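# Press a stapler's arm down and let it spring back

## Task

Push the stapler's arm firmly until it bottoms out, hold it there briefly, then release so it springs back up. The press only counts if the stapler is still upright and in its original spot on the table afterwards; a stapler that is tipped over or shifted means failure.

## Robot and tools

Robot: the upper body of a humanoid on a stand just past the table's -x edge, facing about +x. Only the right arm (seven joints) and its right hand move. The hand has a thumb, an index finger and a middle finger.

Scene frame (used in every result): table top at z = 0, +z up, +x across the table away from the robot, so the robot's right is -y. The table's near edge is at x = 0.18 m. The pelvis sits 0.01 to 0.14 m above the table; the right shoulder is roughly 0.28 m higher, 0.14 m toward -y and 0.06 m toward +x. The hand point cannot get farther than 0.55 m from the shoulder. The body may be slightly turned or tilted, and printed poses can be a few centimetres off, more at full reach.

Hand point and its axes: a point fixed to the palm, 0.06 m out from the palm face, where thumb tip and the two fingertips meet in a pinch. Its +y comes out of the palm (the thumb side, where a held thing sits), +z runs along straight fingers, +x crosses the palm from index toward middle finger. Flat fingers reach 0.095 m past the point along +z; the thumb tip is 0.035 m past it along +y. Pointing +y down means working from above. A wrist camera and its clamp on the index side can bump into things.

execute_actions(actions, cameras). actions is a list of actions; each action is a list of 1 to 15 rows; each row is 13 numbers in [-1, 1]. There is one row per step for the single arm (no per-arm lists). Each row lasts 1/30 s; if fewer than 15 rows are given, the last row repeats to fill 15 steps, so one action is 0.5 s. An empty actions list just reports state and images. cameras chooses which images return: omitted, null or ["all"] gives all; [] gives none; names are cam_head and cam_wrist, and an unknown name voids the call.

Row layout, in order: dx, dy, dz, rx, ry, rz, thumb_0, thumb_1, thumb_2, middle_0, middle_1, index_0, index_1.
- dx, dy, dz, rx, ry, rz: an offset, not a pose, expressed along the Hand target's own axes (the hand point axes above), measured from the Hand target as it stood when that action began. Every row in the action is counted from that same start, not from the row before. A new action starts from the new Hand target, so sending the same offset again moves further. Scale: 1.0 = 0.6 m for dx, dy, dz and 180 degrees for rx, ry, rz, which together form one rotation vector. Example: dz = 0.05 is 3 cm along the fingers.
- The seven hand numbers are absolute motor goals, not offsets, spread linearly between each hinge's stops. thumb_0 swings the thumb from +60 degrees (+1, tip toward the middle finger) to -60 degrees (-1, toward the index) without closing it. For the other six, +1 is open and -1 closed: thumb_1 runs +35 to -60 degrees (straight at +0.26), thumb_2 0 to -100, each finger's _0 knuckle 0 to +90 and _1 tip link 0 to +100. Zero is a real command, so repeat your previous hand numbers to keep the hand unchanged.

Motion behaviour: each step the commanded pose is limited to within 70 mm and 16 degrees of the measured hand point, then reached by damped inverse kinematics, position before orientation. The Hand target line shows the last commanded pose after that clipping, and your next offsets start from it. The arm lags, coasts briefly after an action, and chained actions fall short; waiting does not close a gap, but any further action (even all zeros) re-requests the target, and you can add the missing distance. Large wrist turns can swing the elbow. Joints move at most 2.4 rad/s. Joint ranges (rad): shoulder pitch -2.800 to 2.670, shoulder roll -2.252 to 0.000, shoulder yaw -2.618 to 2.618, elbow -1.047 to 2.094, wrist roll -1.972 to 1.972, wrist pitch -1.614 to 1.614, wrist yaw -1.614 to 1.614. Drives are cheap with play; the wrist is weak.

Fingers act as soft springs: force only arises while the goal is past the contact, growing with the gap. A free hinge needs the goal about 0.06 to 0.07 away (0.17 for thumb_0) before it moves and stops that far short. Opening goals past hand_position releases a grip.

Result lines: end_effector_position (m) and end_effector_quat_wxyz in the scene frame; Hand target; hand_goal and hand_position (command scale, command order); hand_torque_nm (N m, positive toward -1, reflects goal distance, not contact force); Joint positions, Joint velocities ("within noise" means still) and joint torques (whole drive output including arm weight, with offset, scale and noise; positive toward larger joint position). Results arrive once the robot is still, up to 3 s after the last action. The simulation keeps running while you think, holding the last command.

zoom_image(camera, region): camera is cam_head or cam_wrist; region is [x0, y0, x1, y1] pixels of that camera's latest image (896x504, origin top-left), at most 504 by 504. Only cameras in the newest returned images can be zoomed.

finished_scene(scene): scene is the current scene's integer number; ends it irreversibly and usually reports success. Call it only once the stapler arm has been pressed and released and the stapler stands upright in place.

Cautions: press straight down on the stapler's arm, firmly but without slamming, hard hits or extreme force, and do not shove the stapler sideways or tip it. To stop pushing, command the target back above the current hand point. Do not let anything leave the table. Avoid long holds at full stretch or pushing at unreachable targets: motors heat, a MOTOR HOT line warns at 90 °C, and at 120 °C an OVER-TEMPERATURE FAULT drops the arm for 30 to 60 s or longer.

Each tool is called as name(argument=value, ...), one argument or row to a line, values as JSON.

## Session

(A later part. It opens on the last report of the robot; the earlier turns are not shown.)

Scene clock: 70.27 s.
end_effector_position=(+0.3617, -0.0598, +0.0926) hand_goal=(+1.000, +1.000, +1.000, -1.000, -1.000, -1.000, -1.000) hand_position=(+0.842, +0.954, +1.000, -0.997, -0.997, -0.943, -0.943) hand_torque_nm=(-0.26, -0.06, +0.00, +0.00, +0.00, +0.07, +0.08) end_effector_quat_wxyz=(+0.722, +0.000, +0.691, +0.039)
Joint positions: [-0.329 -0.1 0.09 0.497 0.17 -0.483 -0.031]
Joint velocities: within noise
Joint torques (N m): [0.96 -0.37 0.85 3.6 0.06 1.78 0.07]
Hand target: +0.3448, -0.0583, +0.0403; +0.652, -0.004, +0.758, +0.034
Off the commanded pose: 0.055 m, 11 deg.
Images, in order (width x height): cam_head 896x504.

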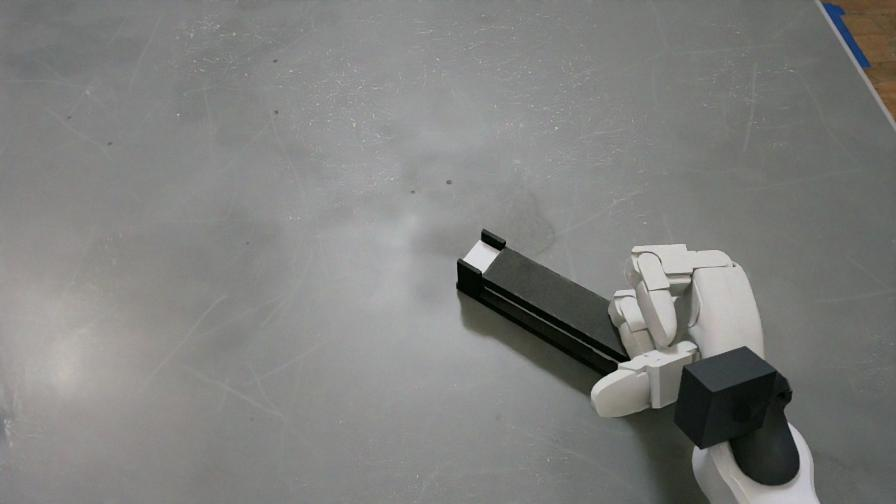

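execute_actions(
  actions=[
    [[0.025,0,0,0,0,0,1,1,1,-1,-1,-1,-1],[0.05,0,0,0,0,0,1,1,1,-1,-1,-1,-1]],
  ],
  cameras=["cam_head"],
)

zoom_image(
  camera="cam_head",
  region=[450, 220, 690, 390],
)

Scene clock: 72.27 s.
end_effector_position=(+0.3634, -0.0595, +0.0885) hand_goal=(+1.000, +1.000, +1.000, -1.000, -1.000, -1.000, -1.000) hand_position=(+0.842, +0.954, +1.000, -0.997, -0.997, -0.943, -0.943) hand_torque_nm=(-0.26, -0.06, +0.00, +0.00, +0.00, +0.07, +0.08) end_effector_quat_wxyz=(+0.741, +0.004, +0.670, +0.041)
Joint positions: [-0.396 -0.09 0.091 0.702 0.189 -0.678 -0.014]
Joint velocities: within noise
Joint torques (N m): [1.72 -0.29 1.03 5.93 -0.15 2.96 0.05]
Hand target: +0.3434, -0.0575, +0.0214; +0.652, -0.004, +0.758, +0.034
Off the commanded pose: 0.081 m, 14 deg; position clipped.
Images, in order (width x height): cam_head 896x504.

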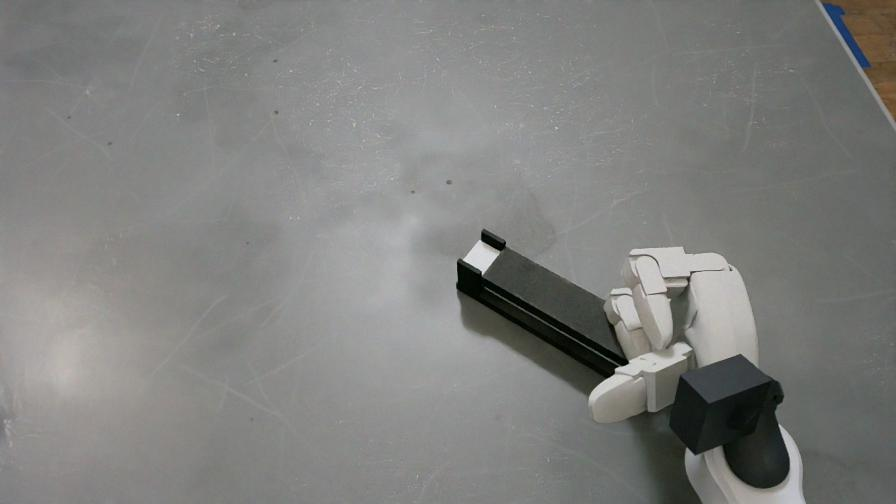

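Scaled by 2.100 from the camera's 896x504 image, which has a finer 1280x720 frame.

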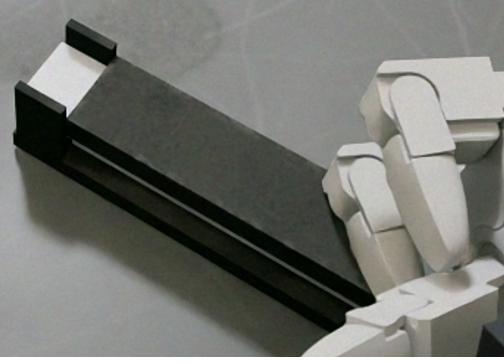

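execute_actions(
  actions=[
    [[0.05,0,0,0,0,0,1,1,1,-1,-1,-1,-1],[0.08,0,0.01,0,-0.02,0,1,1,1,-1,-1,-1,-1]],
    [[0.08,0,0.01,0,0,0,1,1,1,-1,-1,-1,-1]],
  ],
  cameras=["cam_head"],
)

zoom_image(
  camera="cam_head",
  region=[450, 220, 690, 390],
)

Scene clock: 75.20 s.
end_effector_position=(+0.3872, -0.0515, +0.0878) hand_goal=(+1.000, +1.000, +1.000, -1.000, -1.000, -1.000, -1.000) hand_position=(+0.842, +0.954, +1.000, -0.997, -0.997, -0.943, -0.943) hand_torque_nm=(-0.26, -0.06, +0.00, +0.00, +0.00, +0.07, +0.08) end_effector_quat_wxyz=(+0.760, -0.005, +0.649, +0.040)
Joint positions: [-0.704 -0.062 0.079 1.304 0.249 -1.032 0.037]
Joint velocities: within noise
Joint torques (N m): [1.35 0.08 0.27 5.41 -0.05 3.24 -0.13]
Hand target: +0.3681, -0.0528, +0.0205; +0.675, -0.003, +0.737, +0.034
Off the commanded pose: 0.119 m, 14 deg; position clipped; position clipped at the end of an earlier action of this call.
Images, in order (width x height): cam_head 896x504.

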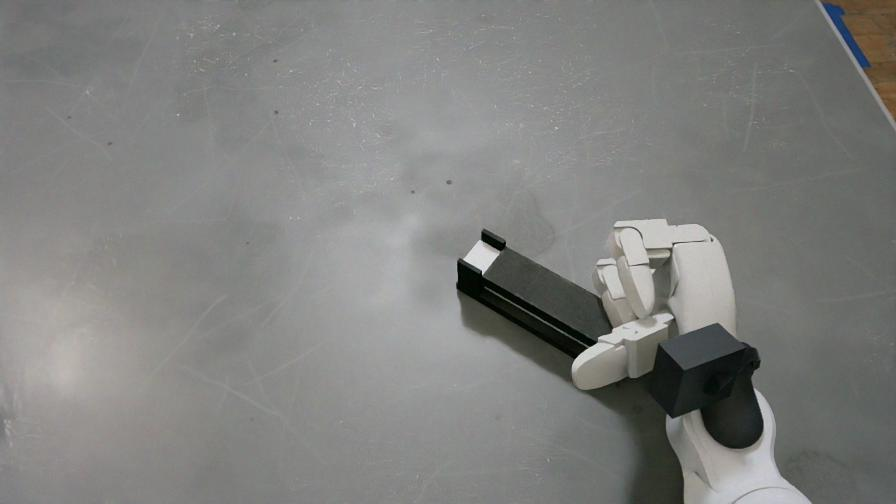

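Scaled by 2.100 from the camera's 896x504 image, which has a finer 1280x720 frame.

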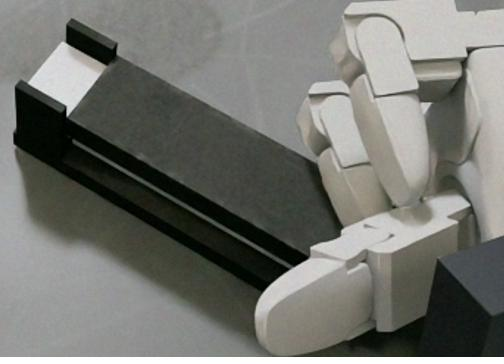

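execute_actions(
  actions=[
    [[-0.05,0,0,0,0,0,1,1,1,-1,-1,-1,-1],[-0.08,0,0,0,0,0,1,1,1,-1,-1,-1,-1],[-0.11,0,0,0,0,0,1,1,1,-1,-1,-1,-1],[-0.13,0,0,0,-0.01,0,1,1,1,-1,-1,-1,-1]],
    [[-0.04,0,0.01,0,-0.01,0.03,1,1,1,-1,-1,-1,-1],[-0.08,0.005,0.02,0,-0.015,0.06,1,1,1,-1,-1,-1,-1]],
    [[-0.02,0,0.02,0,0,0.03,1,1,1,-1,-1,-1,-1],[-0.05,-0.02,0.04,0,0,0.06,1,1,1,-1,-1,-1,-1]],
    [[0,0,0.02,0,0,0.02,1,1,1,-1,-1,-1,-1],[0,0.01,0.04,0,0,0.047,1,1,1,-1,-1,-1,-1]],
  ],
  cameras=["cam_head"],
)

zoom_image(
  camera="cam_head",
  region=[450, 130, 870, 430],
)

Scene clock: 85.67 s.
end_effector_position=(+0.4338, -0.0671, +0.1714) hand_goal=(+1.000, +1.000, +1.000, -1.000, -1.000, -1.000, -1.000) hand_position=(+0.842, +0.954, +1.000, -0.952, -0.996, -0.943, -0.943) hand_torque_nm=(-0.26, -0.06, +0.00, +0.06, +0.01, +0.07, +0.08) end_effector_quat_wxyz=(+0.677, +0.181, +0.679, +0.217)
Joint positions: [-0.65 -0.094 0.009 0.586 0.693 -0.218 0.067]
Joint velocities: within noise
Joint torques (N m): [-6.21 -1.13 -0.41 -3.15 0.31 -1.61 0.64]
Hand target: +0.4360, -0.0660, +0.1758; +0.680, +0.183, +0.674, +0.221
Off the commanded pose: 0.005 m, 1 deg; orientation clipped at the end of an earlier action of this call.
Images, in order (width x height): cam_head 896x504.

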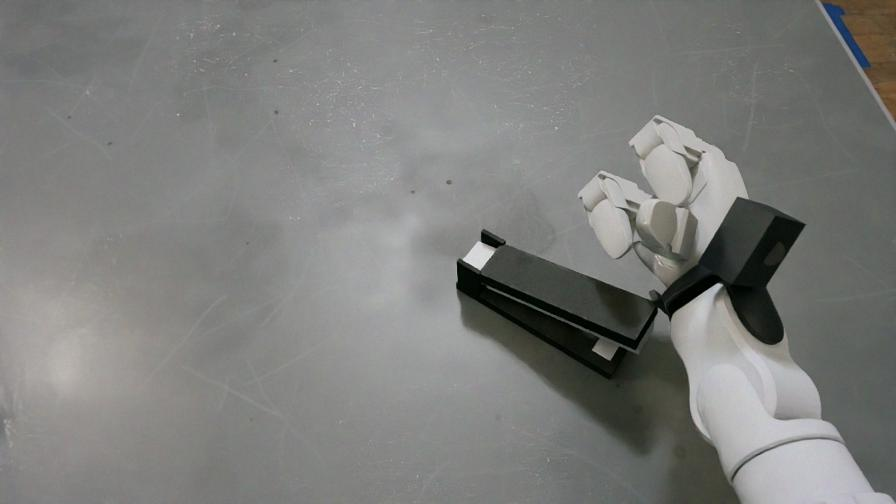

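Scaled by 1.200 from the camera's 896x504 image, which has a finer 1280x720 frame.

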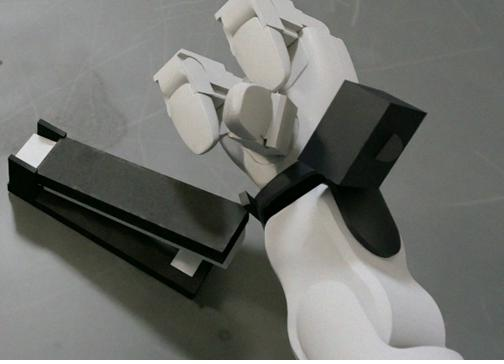

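execute_actions(
  actions=[
    [[0.02,-0.009,-0.006,0,0,0,1,1,1,-1,-1,-1,-1],[0.04,-0.018,-0.012,0,0,0,1,1,1,-1,-1,-1,-1],[0.061,-0.028,-0.017,0,0,0,1,1,1,-1,-1,-1,-1]],
    [[0.014,-0.009,0,0,0,0,1,1,1,-1,-1,-1,-1],[0.028,-0.018,0,0,0,0,1,1,1,-1,-1,-1,-1]],
  ],
  cameras=["cam_head"],
)

zoom_image(
  camera="cam_head",
  region=[450, 200, 790, 420],
)

Scene clock: 91.30 s.
end_effector_position=(+0.4297, -0.0728, +0.1237) hand_goal=(+1.000, +1.000, +1.000, -1.000, -1.000, -1.000, -1.000) hand_position=(+0.842, +0.954, +1.000, -0.952, -0.995, -0.943, -0.943) hand_torque_nm=(-0.26, -0.06, +0.00, +0.06, +0.01, +0.07, +0.08) end_effector_quat_wxyz=(+0.688, +0.181, +0.674, +0.199)
Joint positions: [-0.9 -0.038 -0.13 1.391 0.736 -0.692 0.437]
Joint velocities: within noise
Joint torques (N m): [-5.59 0.7 0.25 -0.9 0.07 -0.5 0.39]
Hand target: +0.4269, -0.0603, +0.1158; +0.680, +0.183, +0.674, +0.221
Off the commanded pose: 0.015 m, 3 deg.
Images, in order (width x height): cam_head 896x504.

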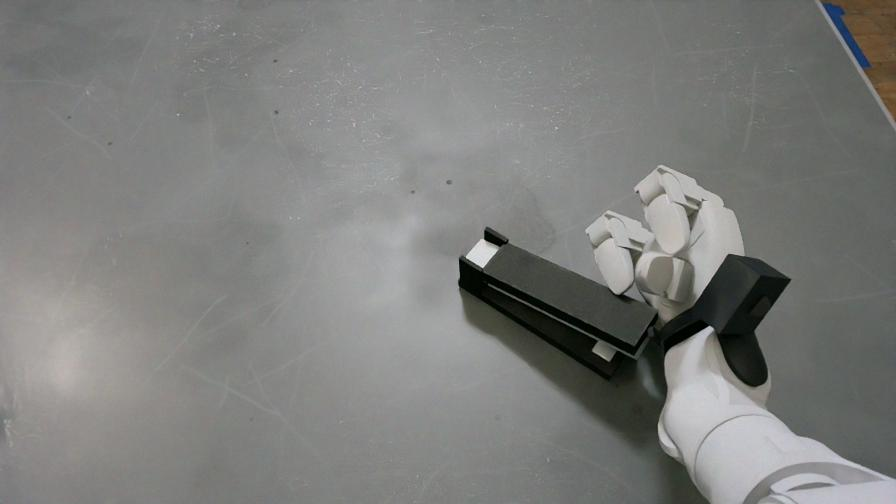

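Scaled by 1.482 from the camera's 896x504 image, which has a finer 1280x720 frame.

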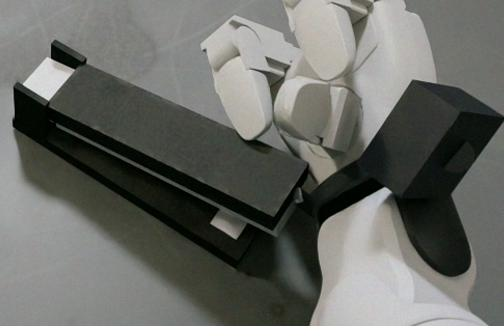

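execute_actions(
  actions=[
    [[-0.02,0,0,0,0,0,1,1,1,-1,-1,-1,-1],[-0.05,0.008,0,0,0,0,1,1,1,-1,-1,-1,-1],[-0.08,0.02,0,0,0,0,1,1,1,-1,-1,-1,-1]],
    [[-0.015,0.01,-0.02,0,0,-0.02,1,1,1,-1,-1,-1,-1],[-0.03,0.01,-0.04,0,0,-0.055,1,1,1,-1,-1,-1,-1]],
    [[0,0.01,-0.02,0,0,-0.02,1,1,1,-1,-1,-1,-1],[0,0.015,-0.04,0,0,-0.055,1,1,1,-1,-1,-1,-1]],
    [[0,0,-0.02,0,0,-0.02,1,1,1,-1,-1,-1,-1],[0,0,-0.035,0,0,-0.057,1,1,1,-1,-1,-1,-1]],
  ],
  cameras=["cam_head"],
)

Scene clock: 95.57 s.
end_effector_position=(+0.3597, -0.0768, +0.1858) hand_goal=(+1.000, +1.000, +1.000, -1.000, -1.000, -1.000, -1.000) hand_position=(+0.842, +0.954, +1.000, -0.952, -0.995, -0.943, -0.943) hand_torque_nm=(-0.26, -0.06, +0.00, +0.06, +0.01, +0.07, +0.08) end_effector_quat_wxyz=(+0.717, +0.007, +0.695, +0.041)
Joint positions: [-0.246 -0.364 0.142 -0.261 0.419 0.136 -0.238]
Joint velocities: within noise
Joint torques (N m): [-2.1 -2.39 -0.67 -5.11 -0.05 -1.25 -0.1]
Hand target: +0.3570, -0.0766, +0.1828; +0.714, +0.002, +0.699, +0.037
Off the commanded pose: 0.004 m, 1 deg.
Images, in order (width x height): cam_head 896x504.

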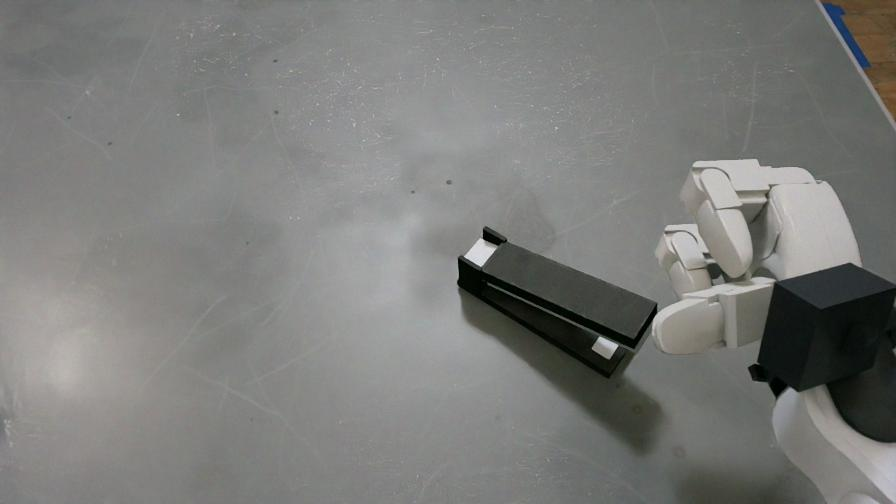

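execute_actions(
  actions=[
    [[0.03,0.015,0.002,0,0,0,1,1,1,-1,-1,-1,-1],[0.06,0.025,0.003,0,0,0,1,1,1,-1,-1,-1,-1],[0.09,0.032,0.003,0,0,0,1,1,1,-1,-1,-1,-1]],
    [[0.03,0,-0.003,0,0,0,1,1,1,-1,-1,-1,-1],[0.05,0,-0.006,0,0,0,1,1,1,-1,-1,-1,-1]],
    [[0.025,0,-0.006,0,0.01,0,1,1,1,-1,-1,-1,-1],[0.05,0,-0.01,0,0.015,0,1,1,1,-1,-1,-1,-1]],
    [[0.025,0,-0.006,0,0.015,0,1,1,1,-1,-1,-1,-1],[0.05,0,-0.01,0,0.03,0,1,1,1,-1,-1,-1,-1]],
  ],
  cameras=["cam_head"],
)

zoom_image(
  camera="cam_head",
  region=[450, 220, 690, 390],
)

Scene clock: 100.77 s.
end_effector_position=(+0.3593, -0.0537, +0.0914) hand_goal=(+1.000, +1.000, +1.000, -1.000, -1.000, -1.000, -1.000) hand_position=(+0.842, +0.954, +1.000, -0.985, -0.995, -0.943, -0.943) hand_torque_nm=(-0.26, -0.06, +0.00, +0.02, +0.01, +0.07, +0.08) end_effector_quat_wxyz=(+0.731, +0.009, +0.680, +0.045)
Joint positions: [-0.36 -0.166 0.26 0.588 0.284 -0.609 -0.134]
Joint velocities: within noise
Joint torques (N m): [0.43 -0.14 1.02 3.62 0.12 2.1 0.25]
Hand target: +0.3439, -0.0502, +0.0400; +0.663, -0.001, +0.747, +0.037
Off the commanded pose: 0.054 m, 11 deg.
Images, in order (width x height): cam_head 896x504.

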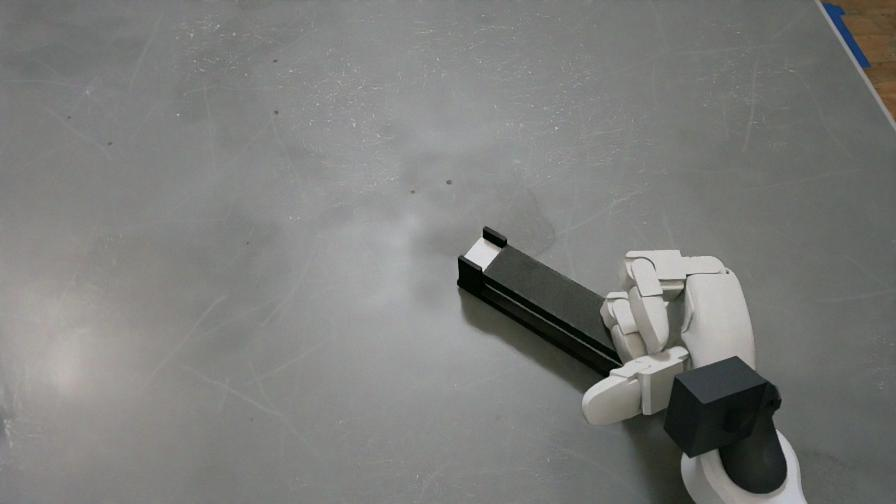

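Scaled by 2.100 from the camera's 896x504 image, which has a finer 1280x720 frame.

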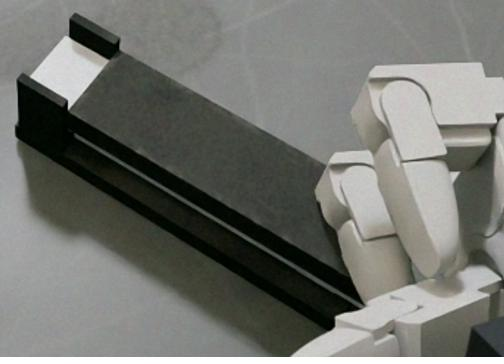

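Press further with the same bias.

execute_actions(
  actions=[
    [[0.02,0,-0.006,0,0.01,0,1,1,1,-1,-1,-1,-1],[0.04,0,-0.01,0,0.02,0,1,1,1,-1,-1,-1,-1]],
  ],
  cameras=["cam_head"],
)

zoom_image(
  camera="cam_head",
  region=[450, 220, 690, 390],
)

execute_actions(
  actions=[
    [[0.03,0,-0.006,0,0.01,0,1,1,1,-1,-1,-1,-1],[0.06,0,-0.015,0,0.02,0,1,1,1,-1,-1,-1,-1]],
  ],
  cameras=["cam_head"],
)

zoom_image(
  camera="cam_head",
  region=[450, 220, 690, 390],
)

Scene clock: 102.83 s.
end_effector_position=(+0.3582, -0.0528, +0.0889) hand_goal=(+1.000, +1.000, +1.000, -1.000, -1.000, -1.000, -1.000) hand_position=(+0.842, +0.954, +1.000, -0.985, -0.995, -0.943, -0.943) hand_torque_nm=(-0.26, -0.06, +0.00, +0.02, +0.01, +0.07, +0.08) end_effector_quat_wxyz=(+0.727, +0.013, +0.685, +0.049)
Joint positions: [-0.36 -0.166 0.272 0.6 0.302 -0.612 -0.133]
Joint velocities: within noise
Joint torques (N m): [1.84 -0.39 1.55 5.37 0.13 2.88 0.3]
Hand target: +0.3368, -0.0496, +0.0223; +0.639, -0.002, +0.768, +0.037
Off the commanded pose: 0.076 m, 14 deg; position clipped.
Images, in order (width x height): cam_head 896x504.

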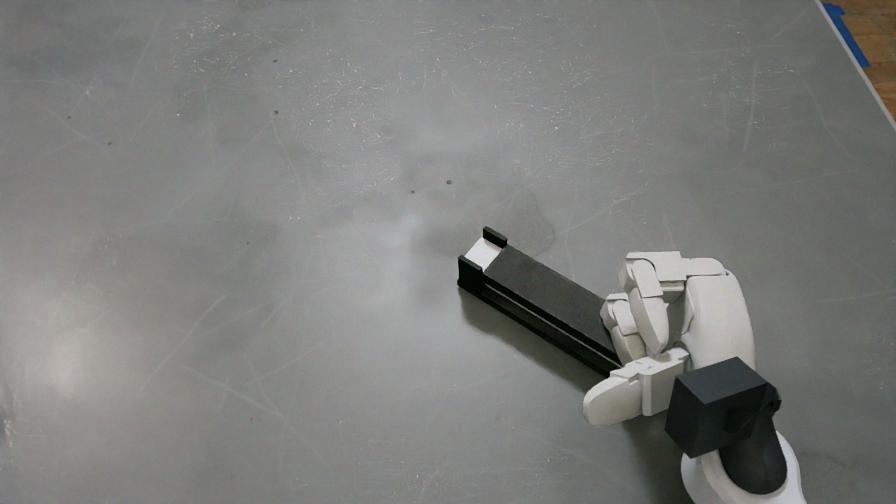

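Scaled by 2.100 from the camera's 896x504 image, which has a finer 1280x720 frame.

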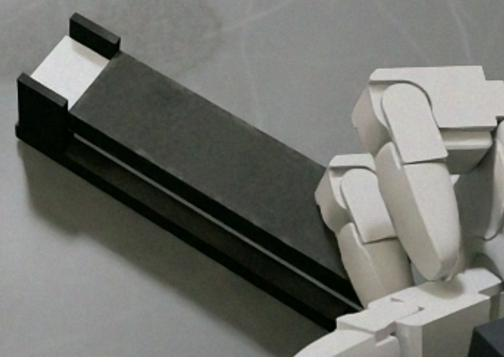

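Scene clock: 103.57 s.
end_effector_position=(+0.3608, -0.0523, +0.0888) hand_goal=(+1.000, +1.000, +1.000, -1.000, -1.000, -1.000, -1.000) hand_position=(+0.842, +0.954, +1.000, -0.985, -0.995, -0.943, -0.943) hand_torque_nm=(-0.26, -0.06, +0.00, +0.02, +0.01, +0.07, +0.08) end_effector_quat_wxyz=(+0.706, +0.006, +0.707, +0.048)
Joint positions: [-0.348 -0.212 0.31 0.488 0.334 -0.47 -0.171]
Joint velocities: within noise
Joint torques (N m): [2.96 -0.29 1.42 2.36 0.31 3.2 0.2]
Hand target: +0.3352, -0.0498, +0.0238; +0.615, -0.003, +0.788, +0.037
Off the commanded pose: 0.108 m, 14 deg; position clipped.
Images, in order (width x height): cam_head 896x504.

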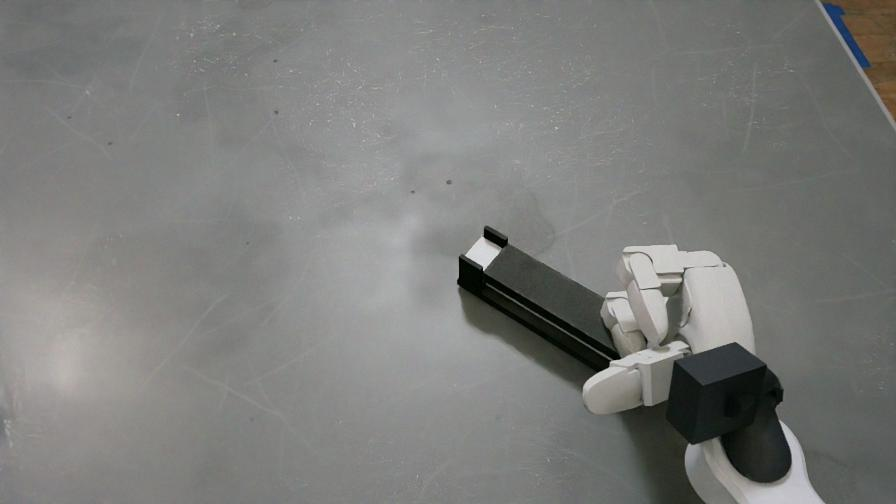

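Scaled by 2.100 from the camera's 896x504 image, which has a finer 1280x720 frame.

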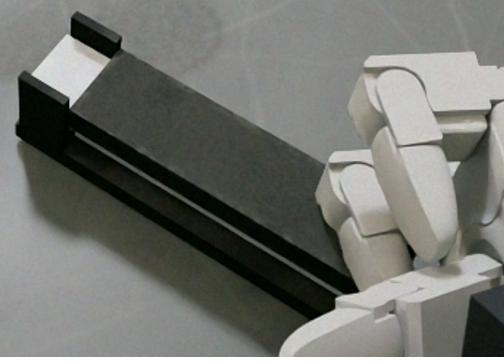

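execute_actions(
  actions=[
    [[-0.04,0,0,0,0,0,1,1,1,-1,-1,-1,-1],[-0.07,0,0,0,-0.01,0,1,1,1,-1,-1,-1,-1],[-0.1,0,0,0,-0.02,0,1,1,1,-1,-1,-1,-1],[-0.12,0,0.01,0,-0.03,0,1,1,1,-1,-1,-1,-1]],
    [[-0.04,0,0,0,-0.02,0,1,1,1,-1,-1,-1,-1],[-0.09,-0.01,0,0,-0.04,0,1,1,1,-1,-1,-1,-1]],
    [[-0.04,-0.05,-0.03,0,0,0,1,1,1,-1,-1,-1,-1]],
  ],
  cameras=["cam_head"],
)

Scene clock: 107.53 s.
end_effector_position=(+0.3541, -0.0937, +0.1700) hand_goal=(+1.000, +1.000, +1.000, -1.000, -1.000, -1.000, -1.000) hand_position=(+0.842, +0.954, +1.000, -0.985, -0.995, -0.943, -0.943) hand_torque_nm=(-0.26, -0.06, +0.00, +0.02, +0.01, +0.07, +0.08) end_effector_quat_wxyz=(+0.702, +0.000, +0.711, +0.035)
Joint positions: [-0.212 -0.505 0.195 -0.212 0.532 0.049 -0.268]
Joint velocities: within noise
Joint torques (N m): [-1.91 -2.56 -1.15 -4.85 0.29 -1.25 -0.04]
Hand target: +0.3512, -0.0930, +0.1679; +0.698, +0.001, +0.715, +0.037
Off the commanded pose: 0.004 m, 1 deg.
Images, in order (width x height): cam_head 896x504.

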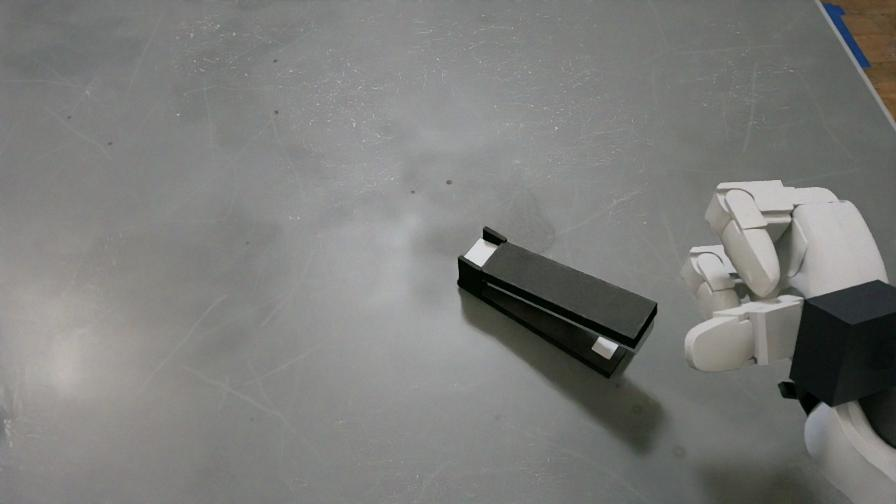

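finished_scene(
  scene=2,
  done=true,
)

The scene is finished: the task was done.


## Next scene

The same job, from a new start.

execute_actions(
  actions=[],
)

Scene clock: 0.00 s.
end_effector_position=(+0.2216, -0.3782, +0.1801) hand_goal=(+0.000, +0.263, +1.000, +1.000, +1.000, +1.000, +1.000) hand_position=(+0.000, +0.263, +1.000, +1.000, +1.000, +1.000, +1.000) hand_torque_nm=(+0.00, +0.00, +0.00, +0.00, +0.00, +0.00, +0.00) end_effector_quat_wxyz=(+0.646, +0.124, +0.418, -0.627)
Joint positions: [0.351 -0.455 -0.418 0.058 -0.192 -0.527 -1.089]
Joint velocities: within noise
Joint torques (N m): no reading
Hand target: +0.2216, -0.3782, +0.1801; +0.646, +0.124, +0.418, -0.627

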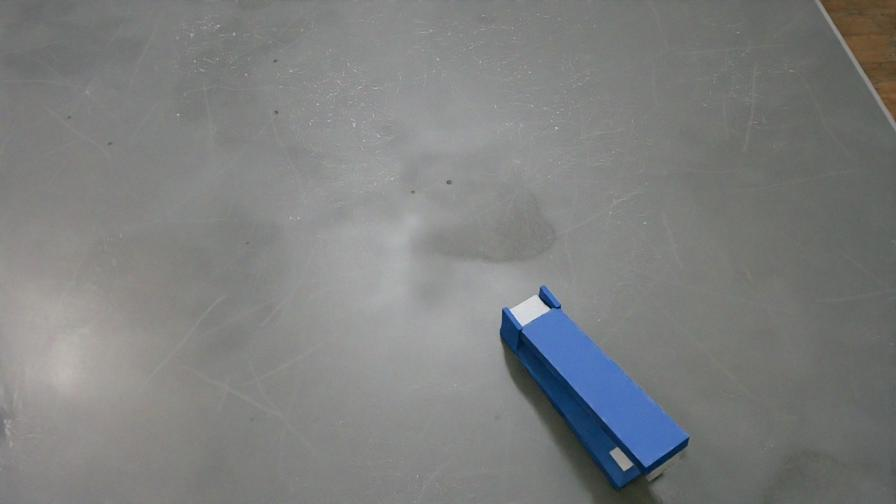

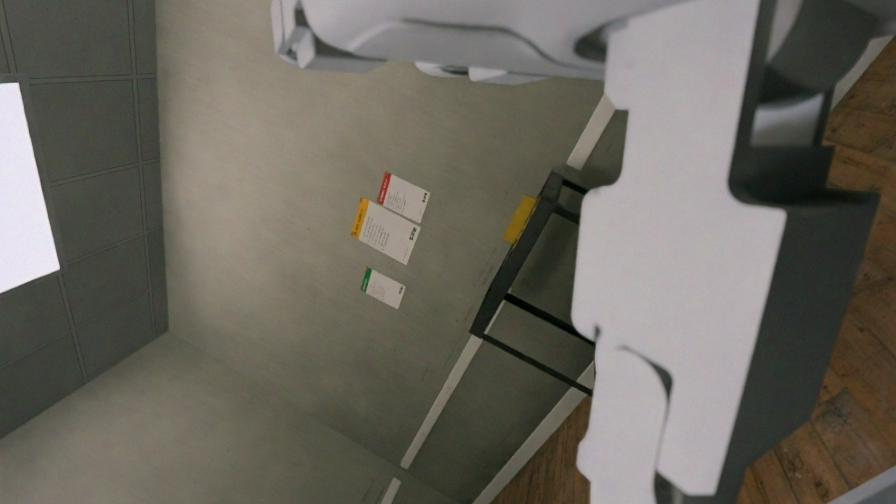

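execute_actions(
  actions=[
    [[-0.01,-0.005,0.01,-0.01,0.003,0.0069,0.1,0.5,1,0.7,0.7,0.7,0.7],[-0.02,-0.01,0.02,-0.02,0.006,0.0137,0.3,0.7,1,0.4,0.4,0.4,0.4],[-0.03,-0.018,0.03,-0.03,0.009,0.0206,0.5,0.9,1,0.1,0.1,0.1,0.1],[-0.046,-0.024,0.041,-0.0615,0.0186,0.0412,1,1,1,-0.2,-0.2,-0.2,-0.2]],
    [[0,0,0,-0.03,0.009,0.0206,1,1,1,-0.6,-0.6,-0.6,-0.6],[0,0,0,-0.0615,0.0186,0.0412,1,1,1,-1,-1,-1,-1]],
    [[0,0,0,-0.03,0.009,0.0206,1,1,1,-1,-1,-1,-1],[0,0,0,-0.0615,0.0186,0.0412,1,1,1,-1,-1,-1,-1]],
    [[0,0,0,-0.03,0.009,0.0206,1,1,1,-1,-1,-1,-1],[0,0,0,-0.0615,0.0186,0.0412,1,1,1,-1,-1,-1,-1]],
    [[0,0,0,-0.03,0.009,0.0206,1,1,1,-1,-1,-1,-1],[0,0,0,-0.0615,0.0186,0.0412,1,1,1,-1,-1,-1,-1]],
    [[0,0,0,-0.03,0.009,0.0206,1,1,1,-1,-1,-1,-1],[0,0,0,-0.0615,0.0186,0.0412,1,1,1,-1,-1,-1,-1]],
  ],
  cameras=[],
)

Scene clock: 10.17 s.
end_effector_position=(+0.2201, -0.3788, +0.2209) hand_goal=(+1.000, +1.000, +1.000, -1.000, -1.000, -1.000, -1.000) hand_position=(+0.841, +0.930, +1.000, -0.941, -0.943, -0.941, -0.943) hand_torque_nm=(-0.27, -0.09, +0.00, +0.07, +0.08, +0.07, +0.08) end_effector_quat_wxyz=(+0.714, +0.008, +0.700, -0.001)
Joint positions: [0.252 -1.062 -0.477 0.679 1.299 -0.307 0.947]
Joint velocities: within noise
Joint torques (N m): [-0.02 -8.18 -1.45 -0.41 0.29 -0.81 0.11]
Hand target: +0.2217, -0.3782, +0.2198; +0.708, +0.000, +0.707, +0.000
Off the commanded pose: 0.002 m, 1 deg.
No camera images: "cameras" was empty.

execute_actions(
  actions=[
    [[0.002,0.03,0.003,0,0,0,1,1,1,-1,-1,-1,-1],[0.006,0.09,0.01,0,0,0,1,1,1,-1,-1,-1,-1]],
    [[0.006,0.046,0.005,0,0,0,1,1,1,-1,-1,-1,-1],[0.012,0.093,0.01,0,0,0,1,1,1,-1,-1,-1,-1]],
    [[0.006,0.046,0.005,0,0,0,1,1,1,-1,-1,-1,-1],[0.012,0.093,0.01,0,0,0,1,1,1,-1,-1,-1,-1]],
    [[0.006,0.046,0.005,0,0,0,1,1,1,-1,-1,-1,-1],[0.012,0.093,0.01,0,0,0,1,1,1,-1,-1,-1,-1]],
    [[0.006,0.046,0.005,0,0,0,1,1,1,-1,-1,-1,-1],[0.012,0.093,0.01,0,0,0,1,1,1,-1,-1,-1,-1]],
  ],
)

Scene clock: 14.63 s.
end_effector_position=(+0.2515, -0.1031, +0.1867) hand_goal=(+1.000, +1.000, +1.000, -1.000, -1.000, -1.000, -1.000) hand_position=(+0.841, +0.930, +1.000, -0.941, -0.944, -0.941, -0.944) hand_torque_nm=(-0.27, -0.09, +0.00, +0.07, +0.08, +0.07, +0.08) end_effector_quat_wxyz=(+0.707, +0.000, +0.708, -0.002)
Joint positions: [0.35 -0.689 0.209 -0.691 0.454 -0.11 -0.457]
Joint velocities: within noise
Joint torques (N m): [-0.42 -1.8 -0.78 -4.06 -0.18 -1.22 -0.17]
Hand target: +0.2517, -0.1010, +0.1872; +0.708, +0.000, +0.707, +0.000
Off the commanded pose: 0.002 m, 0 deg.

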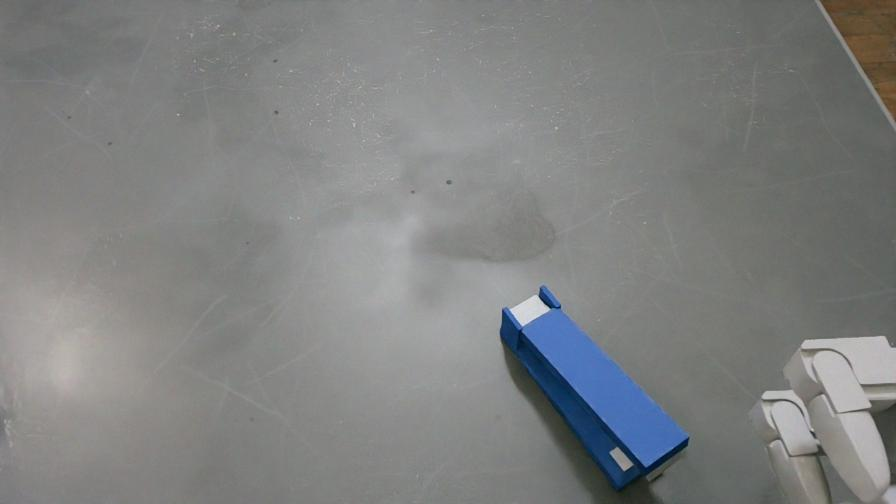

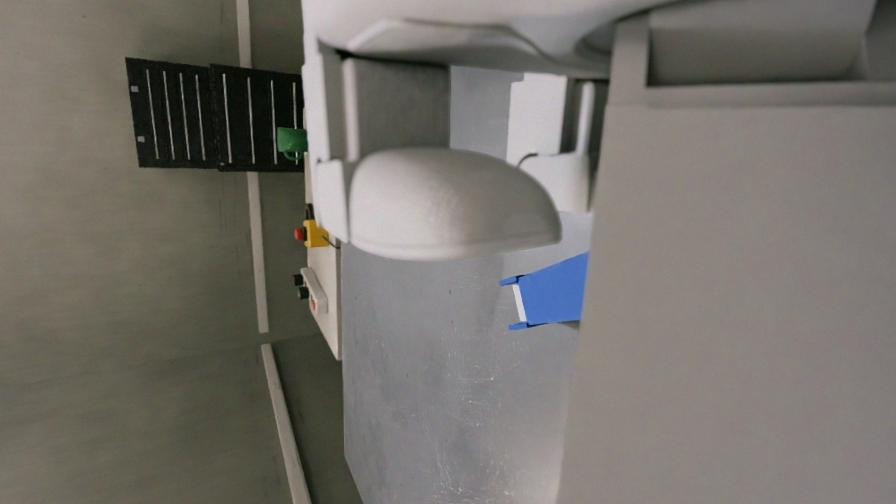

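execute_actions(
  actions=[
    [[0.02,0.03,0.015,0,0,0,1,1,1,-1,-1,-1,-1],[0.05,0.06,0.03,0,0,0,1,1,1,-1,-1,-1,-1]],
    [[0.02,0.015,0.01,0,0,0,1,1,1,-1,-1,-1,-1],[0.037,0.025,0.017,0,0,0,1,1,1,-1,-1,-1,-1]],
  ],
  cameras=["cam_head"],
)

zoom_image(
  camera="cam_head",
  region=[490, 280, 830, 504],
)

Scene clock: 18.63 s.
end_effector_position=(+0.2784, -0.0506, +0.1347) hand_goal=(+1.000, +1.000, +1.000, -1.000, -1.000, -1.000, -1.000) hand_position=(+0.841, +0.931, +1.000, -0.941, -0.944, -0.941, -0.944) hand_torque_nm=(-0.27, -0.09, +0.00, +0.07, +0.08, +0.07, +0.08) end_effector_quat_wxyz=(+0.704, +0.001, +0.710, +0.001)
Joint positions: [0.103 -0.41 0.446 -0.344 0.212 -0.152 -0.494]
Joint velocities: within noise
Joint torques (N m): [-1.47 -0.78 -0.66 -2.99 -0.19 -1.79 -0.06]
Hand target: +0.2800, -0.0500, +0.1350; +0.708, +0.000, +0.707, +0.000
Off the commanded pose: 0.002 m, 1 deg.
Images, in order (width x height): cam_head 896x504.

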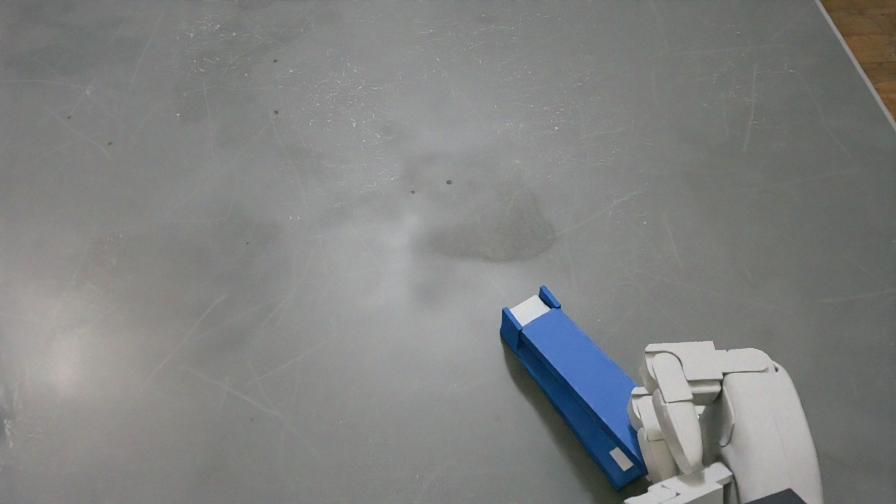

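Scaled by 1.482 from the camera's 896x504 image, which has a finer 1280x720 frame.

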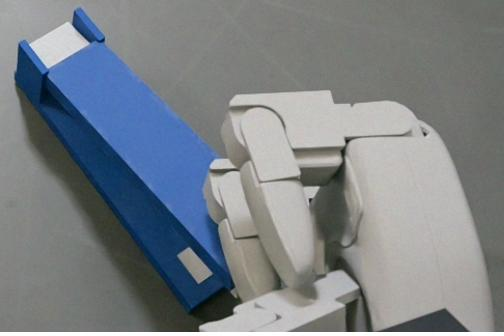

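execute_actions(
  actions=[
    [[0.025,0,-0.003,0,0,0,1,1,1,-1,-1,-1,-1],[0.05,0,-0.005,0,0,0,1,1,1,-1,-1,-1,-1]],
    [[0.025,0,-0.003,0,0,0,1,1,1,-1,-1,-1,-1],[0.05,0,-0.006,0,0,0,1,1,1,-1,-1,-1,-1]],
  ],
  cameras=["cam_head"],
)

execute_actions(
  actions=[
    [[0.025,0,-0.006,0,0.01,0,1,1,1,-1,-1,-1,-1],[0.05,0,-0.01,0,0.02,0,1,1,1,-1,-1,-1,-1]],
    [[0.02,0,-0.006,0,0.015,0,1,1,1,-1,-1,-1,-1],[0.04,0,-0.01,0,0.03,0,1,1,1,-1,-1,-1,-1]],
  ],
  cameras=["cam_head"],
)

zoom_image(
  camera="cam_head",
  region=[490, 280, 790, 504],
)

Scene clock: 21.83 s.
end_effector_position=(+0.2794, -0.0503, +0.1003) hand_goal=(+1.000, +1.000, +1.000, -1.000, -1.000, -1.000, -1.000) hand_position=(+0.841, +0.931, +1.000, -0.997, -0.953, -0.941, -0.944) hand_torque_nm=(-0.27, -0.09, +0.00, +0.00, +0.07, +0.07, +0.08) end_effector_quat_wxyz=(+0.739, +0.013, +0.673, +0.012)
Joint positions: [0.02 -0.308 0.468 0.125 0.159 -0.602 -0.443]
Joint velocities: within noise
Joint torques (N m): [0.26 -0.95 0.21 0.75 0 0.5 -0.02]
Hand target: +0.2734, -0.0501, +0.0750; +0.708, +0.000, +0.707, +0.000
Off the commanded pose: 0.026 m, 6 deg.
Images, in order (width x height): cam_head 896x504.

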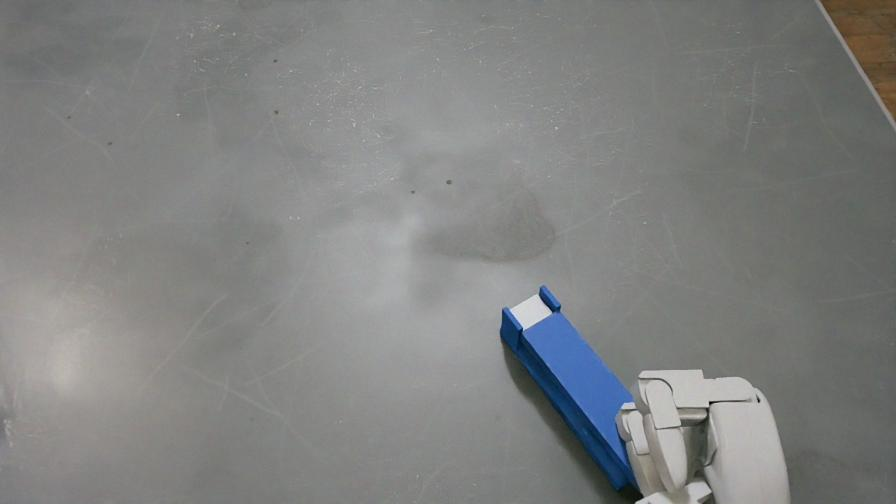

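Scene clock: 23.03 s.
end_effector_position=(+0.2770, -0.0521, +0.0900) hand_goal=(+1.000, +1.000, +1.000, -1.000, -1.000, -1.000, -1.000) hand_position=(+0.841, +0.931, +1.000, -0.997, -0.955, -0.941, -0.944) hand_torque_nm=(-0.27, -0.09, +0.00, +0.00, +0.06, +0.07, +0.08) end_effector_quat_wxyz=(+0.740, +0.031, +0.671, +0.026)
Joint positions: [-0.009 -0.281 0.484 0.277 0.205 -0.739 -0.413]
Joint velocities: within noise
Joint torques (N m): [2.61 -1.15 1.67 7.67 0.51 3.8 0.42]
Hand target: +0.2602, -0.0501, +0.0221; +0.650, +0.000, +0.760, +0.000
Off the commanded pose: 0.071 m, 15 deg; position clipped.
Images, in order (width x height): cam_head 896x504.

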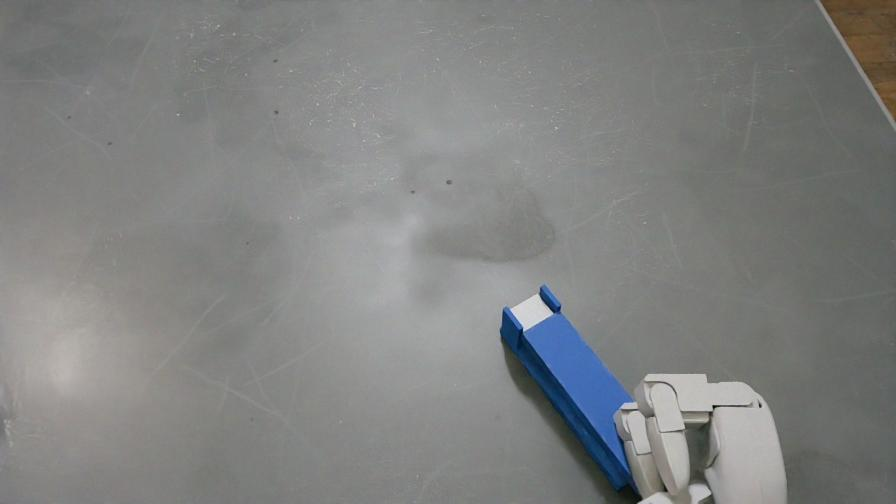

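Scaled by 1.680 from the camera's 896x504 image, which has a finer 1280x720 frame.

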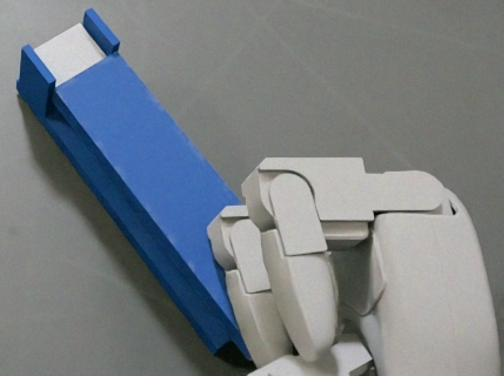

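execute_actions(
  actions=[
    [[0.02,0,-0.006,0,0,0,1,1,1,-1,-1,-1,-1],[0.04,0,-0.01,0,0.01,0,1,1,1,-1,-1,-1,-1]],
  ],
  cameras=["cam_head"],
)

zoom_image(
  camera="cam_head",
  region=[490, 280, 790, 504],
)

Scene clock: 24.77 s.
end_effector_position=(+0.2763, -0.0526, +0.0897) hand_goal=(+1.000, +1.000, +1.000, -1.000, -1.000, -1.000, -1.000) hand_position=(+0.841, +0.931, +1.000, -0.997, -0.955, -0.941, -0.944) hand_torque_nm=(-0.27, -0.09, +0.00, +0.00, +0.06, +0.07, +0.08) end_effector_quat_wxyz=(+0.737, +0.032, +0.674, +0.029)
Joint positions: [-0.009 -0.295 0.497 0.27 0.222 -0.735 -0.417]
Joint velocities: within noise
Joint torques (N m): [3.62 -1.55 1.8 4.8 0.51 4.74 0.13]
Hand target: +0.2571, -0.0508, +0.0225; +0.642, +0.001, +0.767, +0.001
Off the commanded pose: 0.094 m, 17 deg; position and orientation clipped.
Images, in order (width x height): cam_head 896x504.

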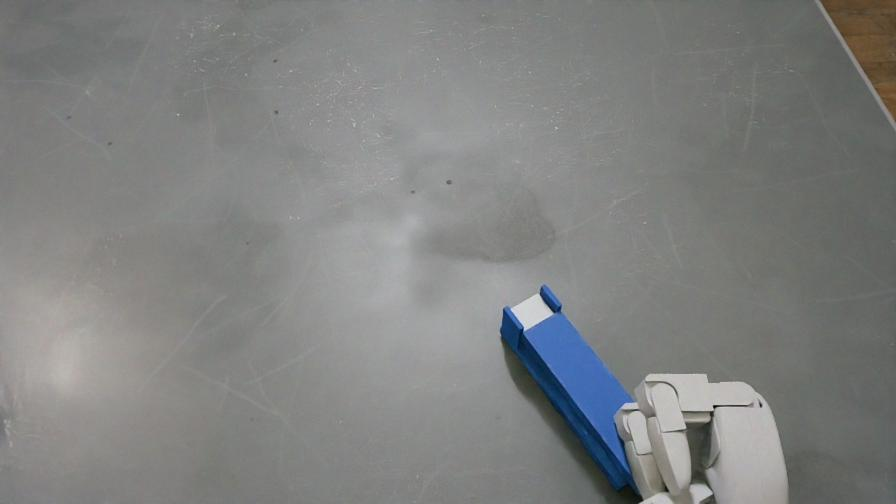

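Scaled by 1.680 from the camera's 896x504 image, which has a finer 1280x720 frame.

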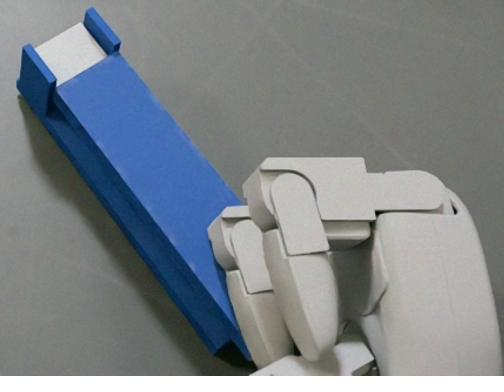

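execute_actions(
  actions=[
    [[-0.04,0,0,0,0,0,1,1,1,-1,-1,-1,-1],[-0.07,0,0,0,-0.01,0,1,1,1,-1,-1,-1,-1],[-0.1,0,0,0,-0.02,0,1,1,1,-1,-1,-1,-1],[-0.12,0,0.01,0,-0.03,0,1,1,1,-1,-1,-1,-1]],
    [[-0.04,0,0,0,-0.02,0,1,1,1,-1,-1,-1,-1],[-0.09,-0.01,0,0,-0.04,0,1,1,1,-1,-1,-1,-1]],
    [[-0.04,-0.05,-0.03,0,0,0,1,1,1,-1,-1,-1,-1]],
  ],
)

Scene clock: 29.20 s.
end_effector_position=(+0.2618, -0.0865, +0.1652) hand_goal=(+1.000, +1.000, +1.000, -1.000, -1.000, -1.000, -1.000) hand_position=(+0.841, +0.931, +1.000, -0.997, -0.955, -0.941, -0.944) hand_torque_nm=(-0.27, -0.09, +0.00, +0.00, +0.06, +0.07, +0.08) end_effector_quat_wxyz=(+0.719, -0.001, +0.695, -0.002)
Joint positions: [0.221 -0.65 0.375 -0.515 0.355 -0.223 -0.527]
Joint velocities: within noise
Joint torques (N m): [0.07 -2.52 -1.46 -5.11 0.2 -1.76 0.04]
Hand target: +0.2610, -0.0872, +0.1692; +0.722, +0.001, +0.691, +0.001
Off the commanded pose: 0.004 m, 1 deg.

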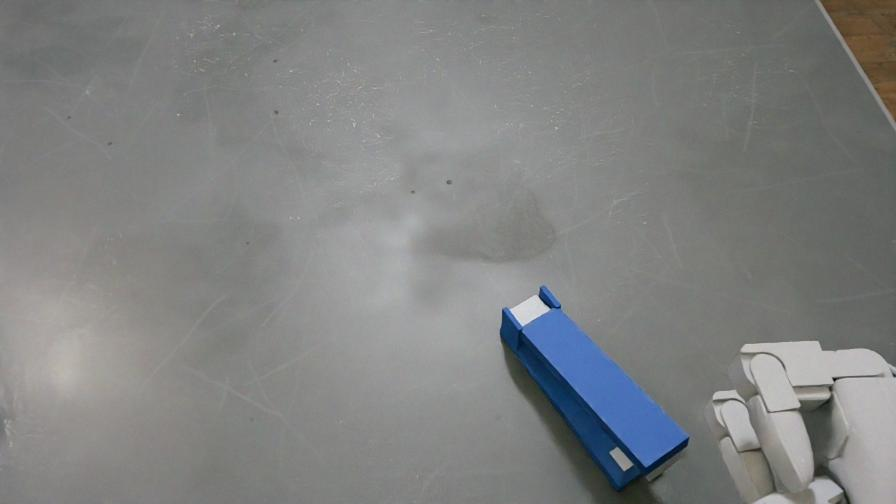

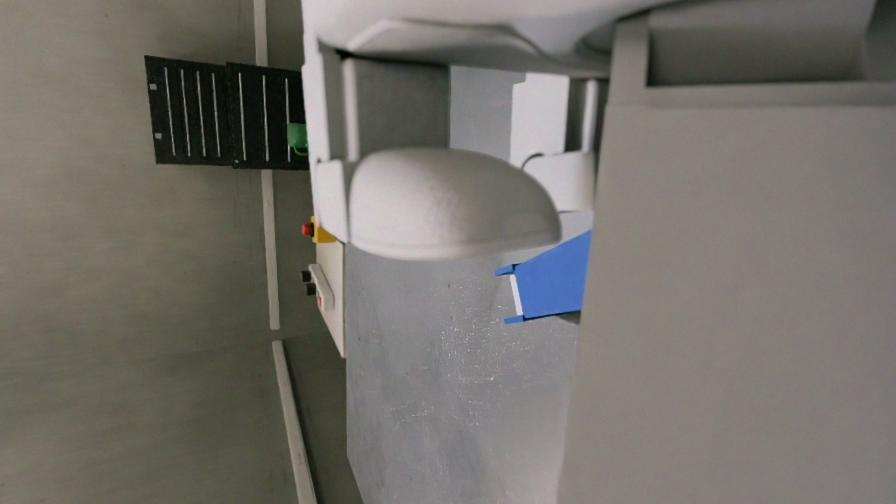

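finished_scene(
  scene=3,
  done=true,
)

The scene is finished: the task was done.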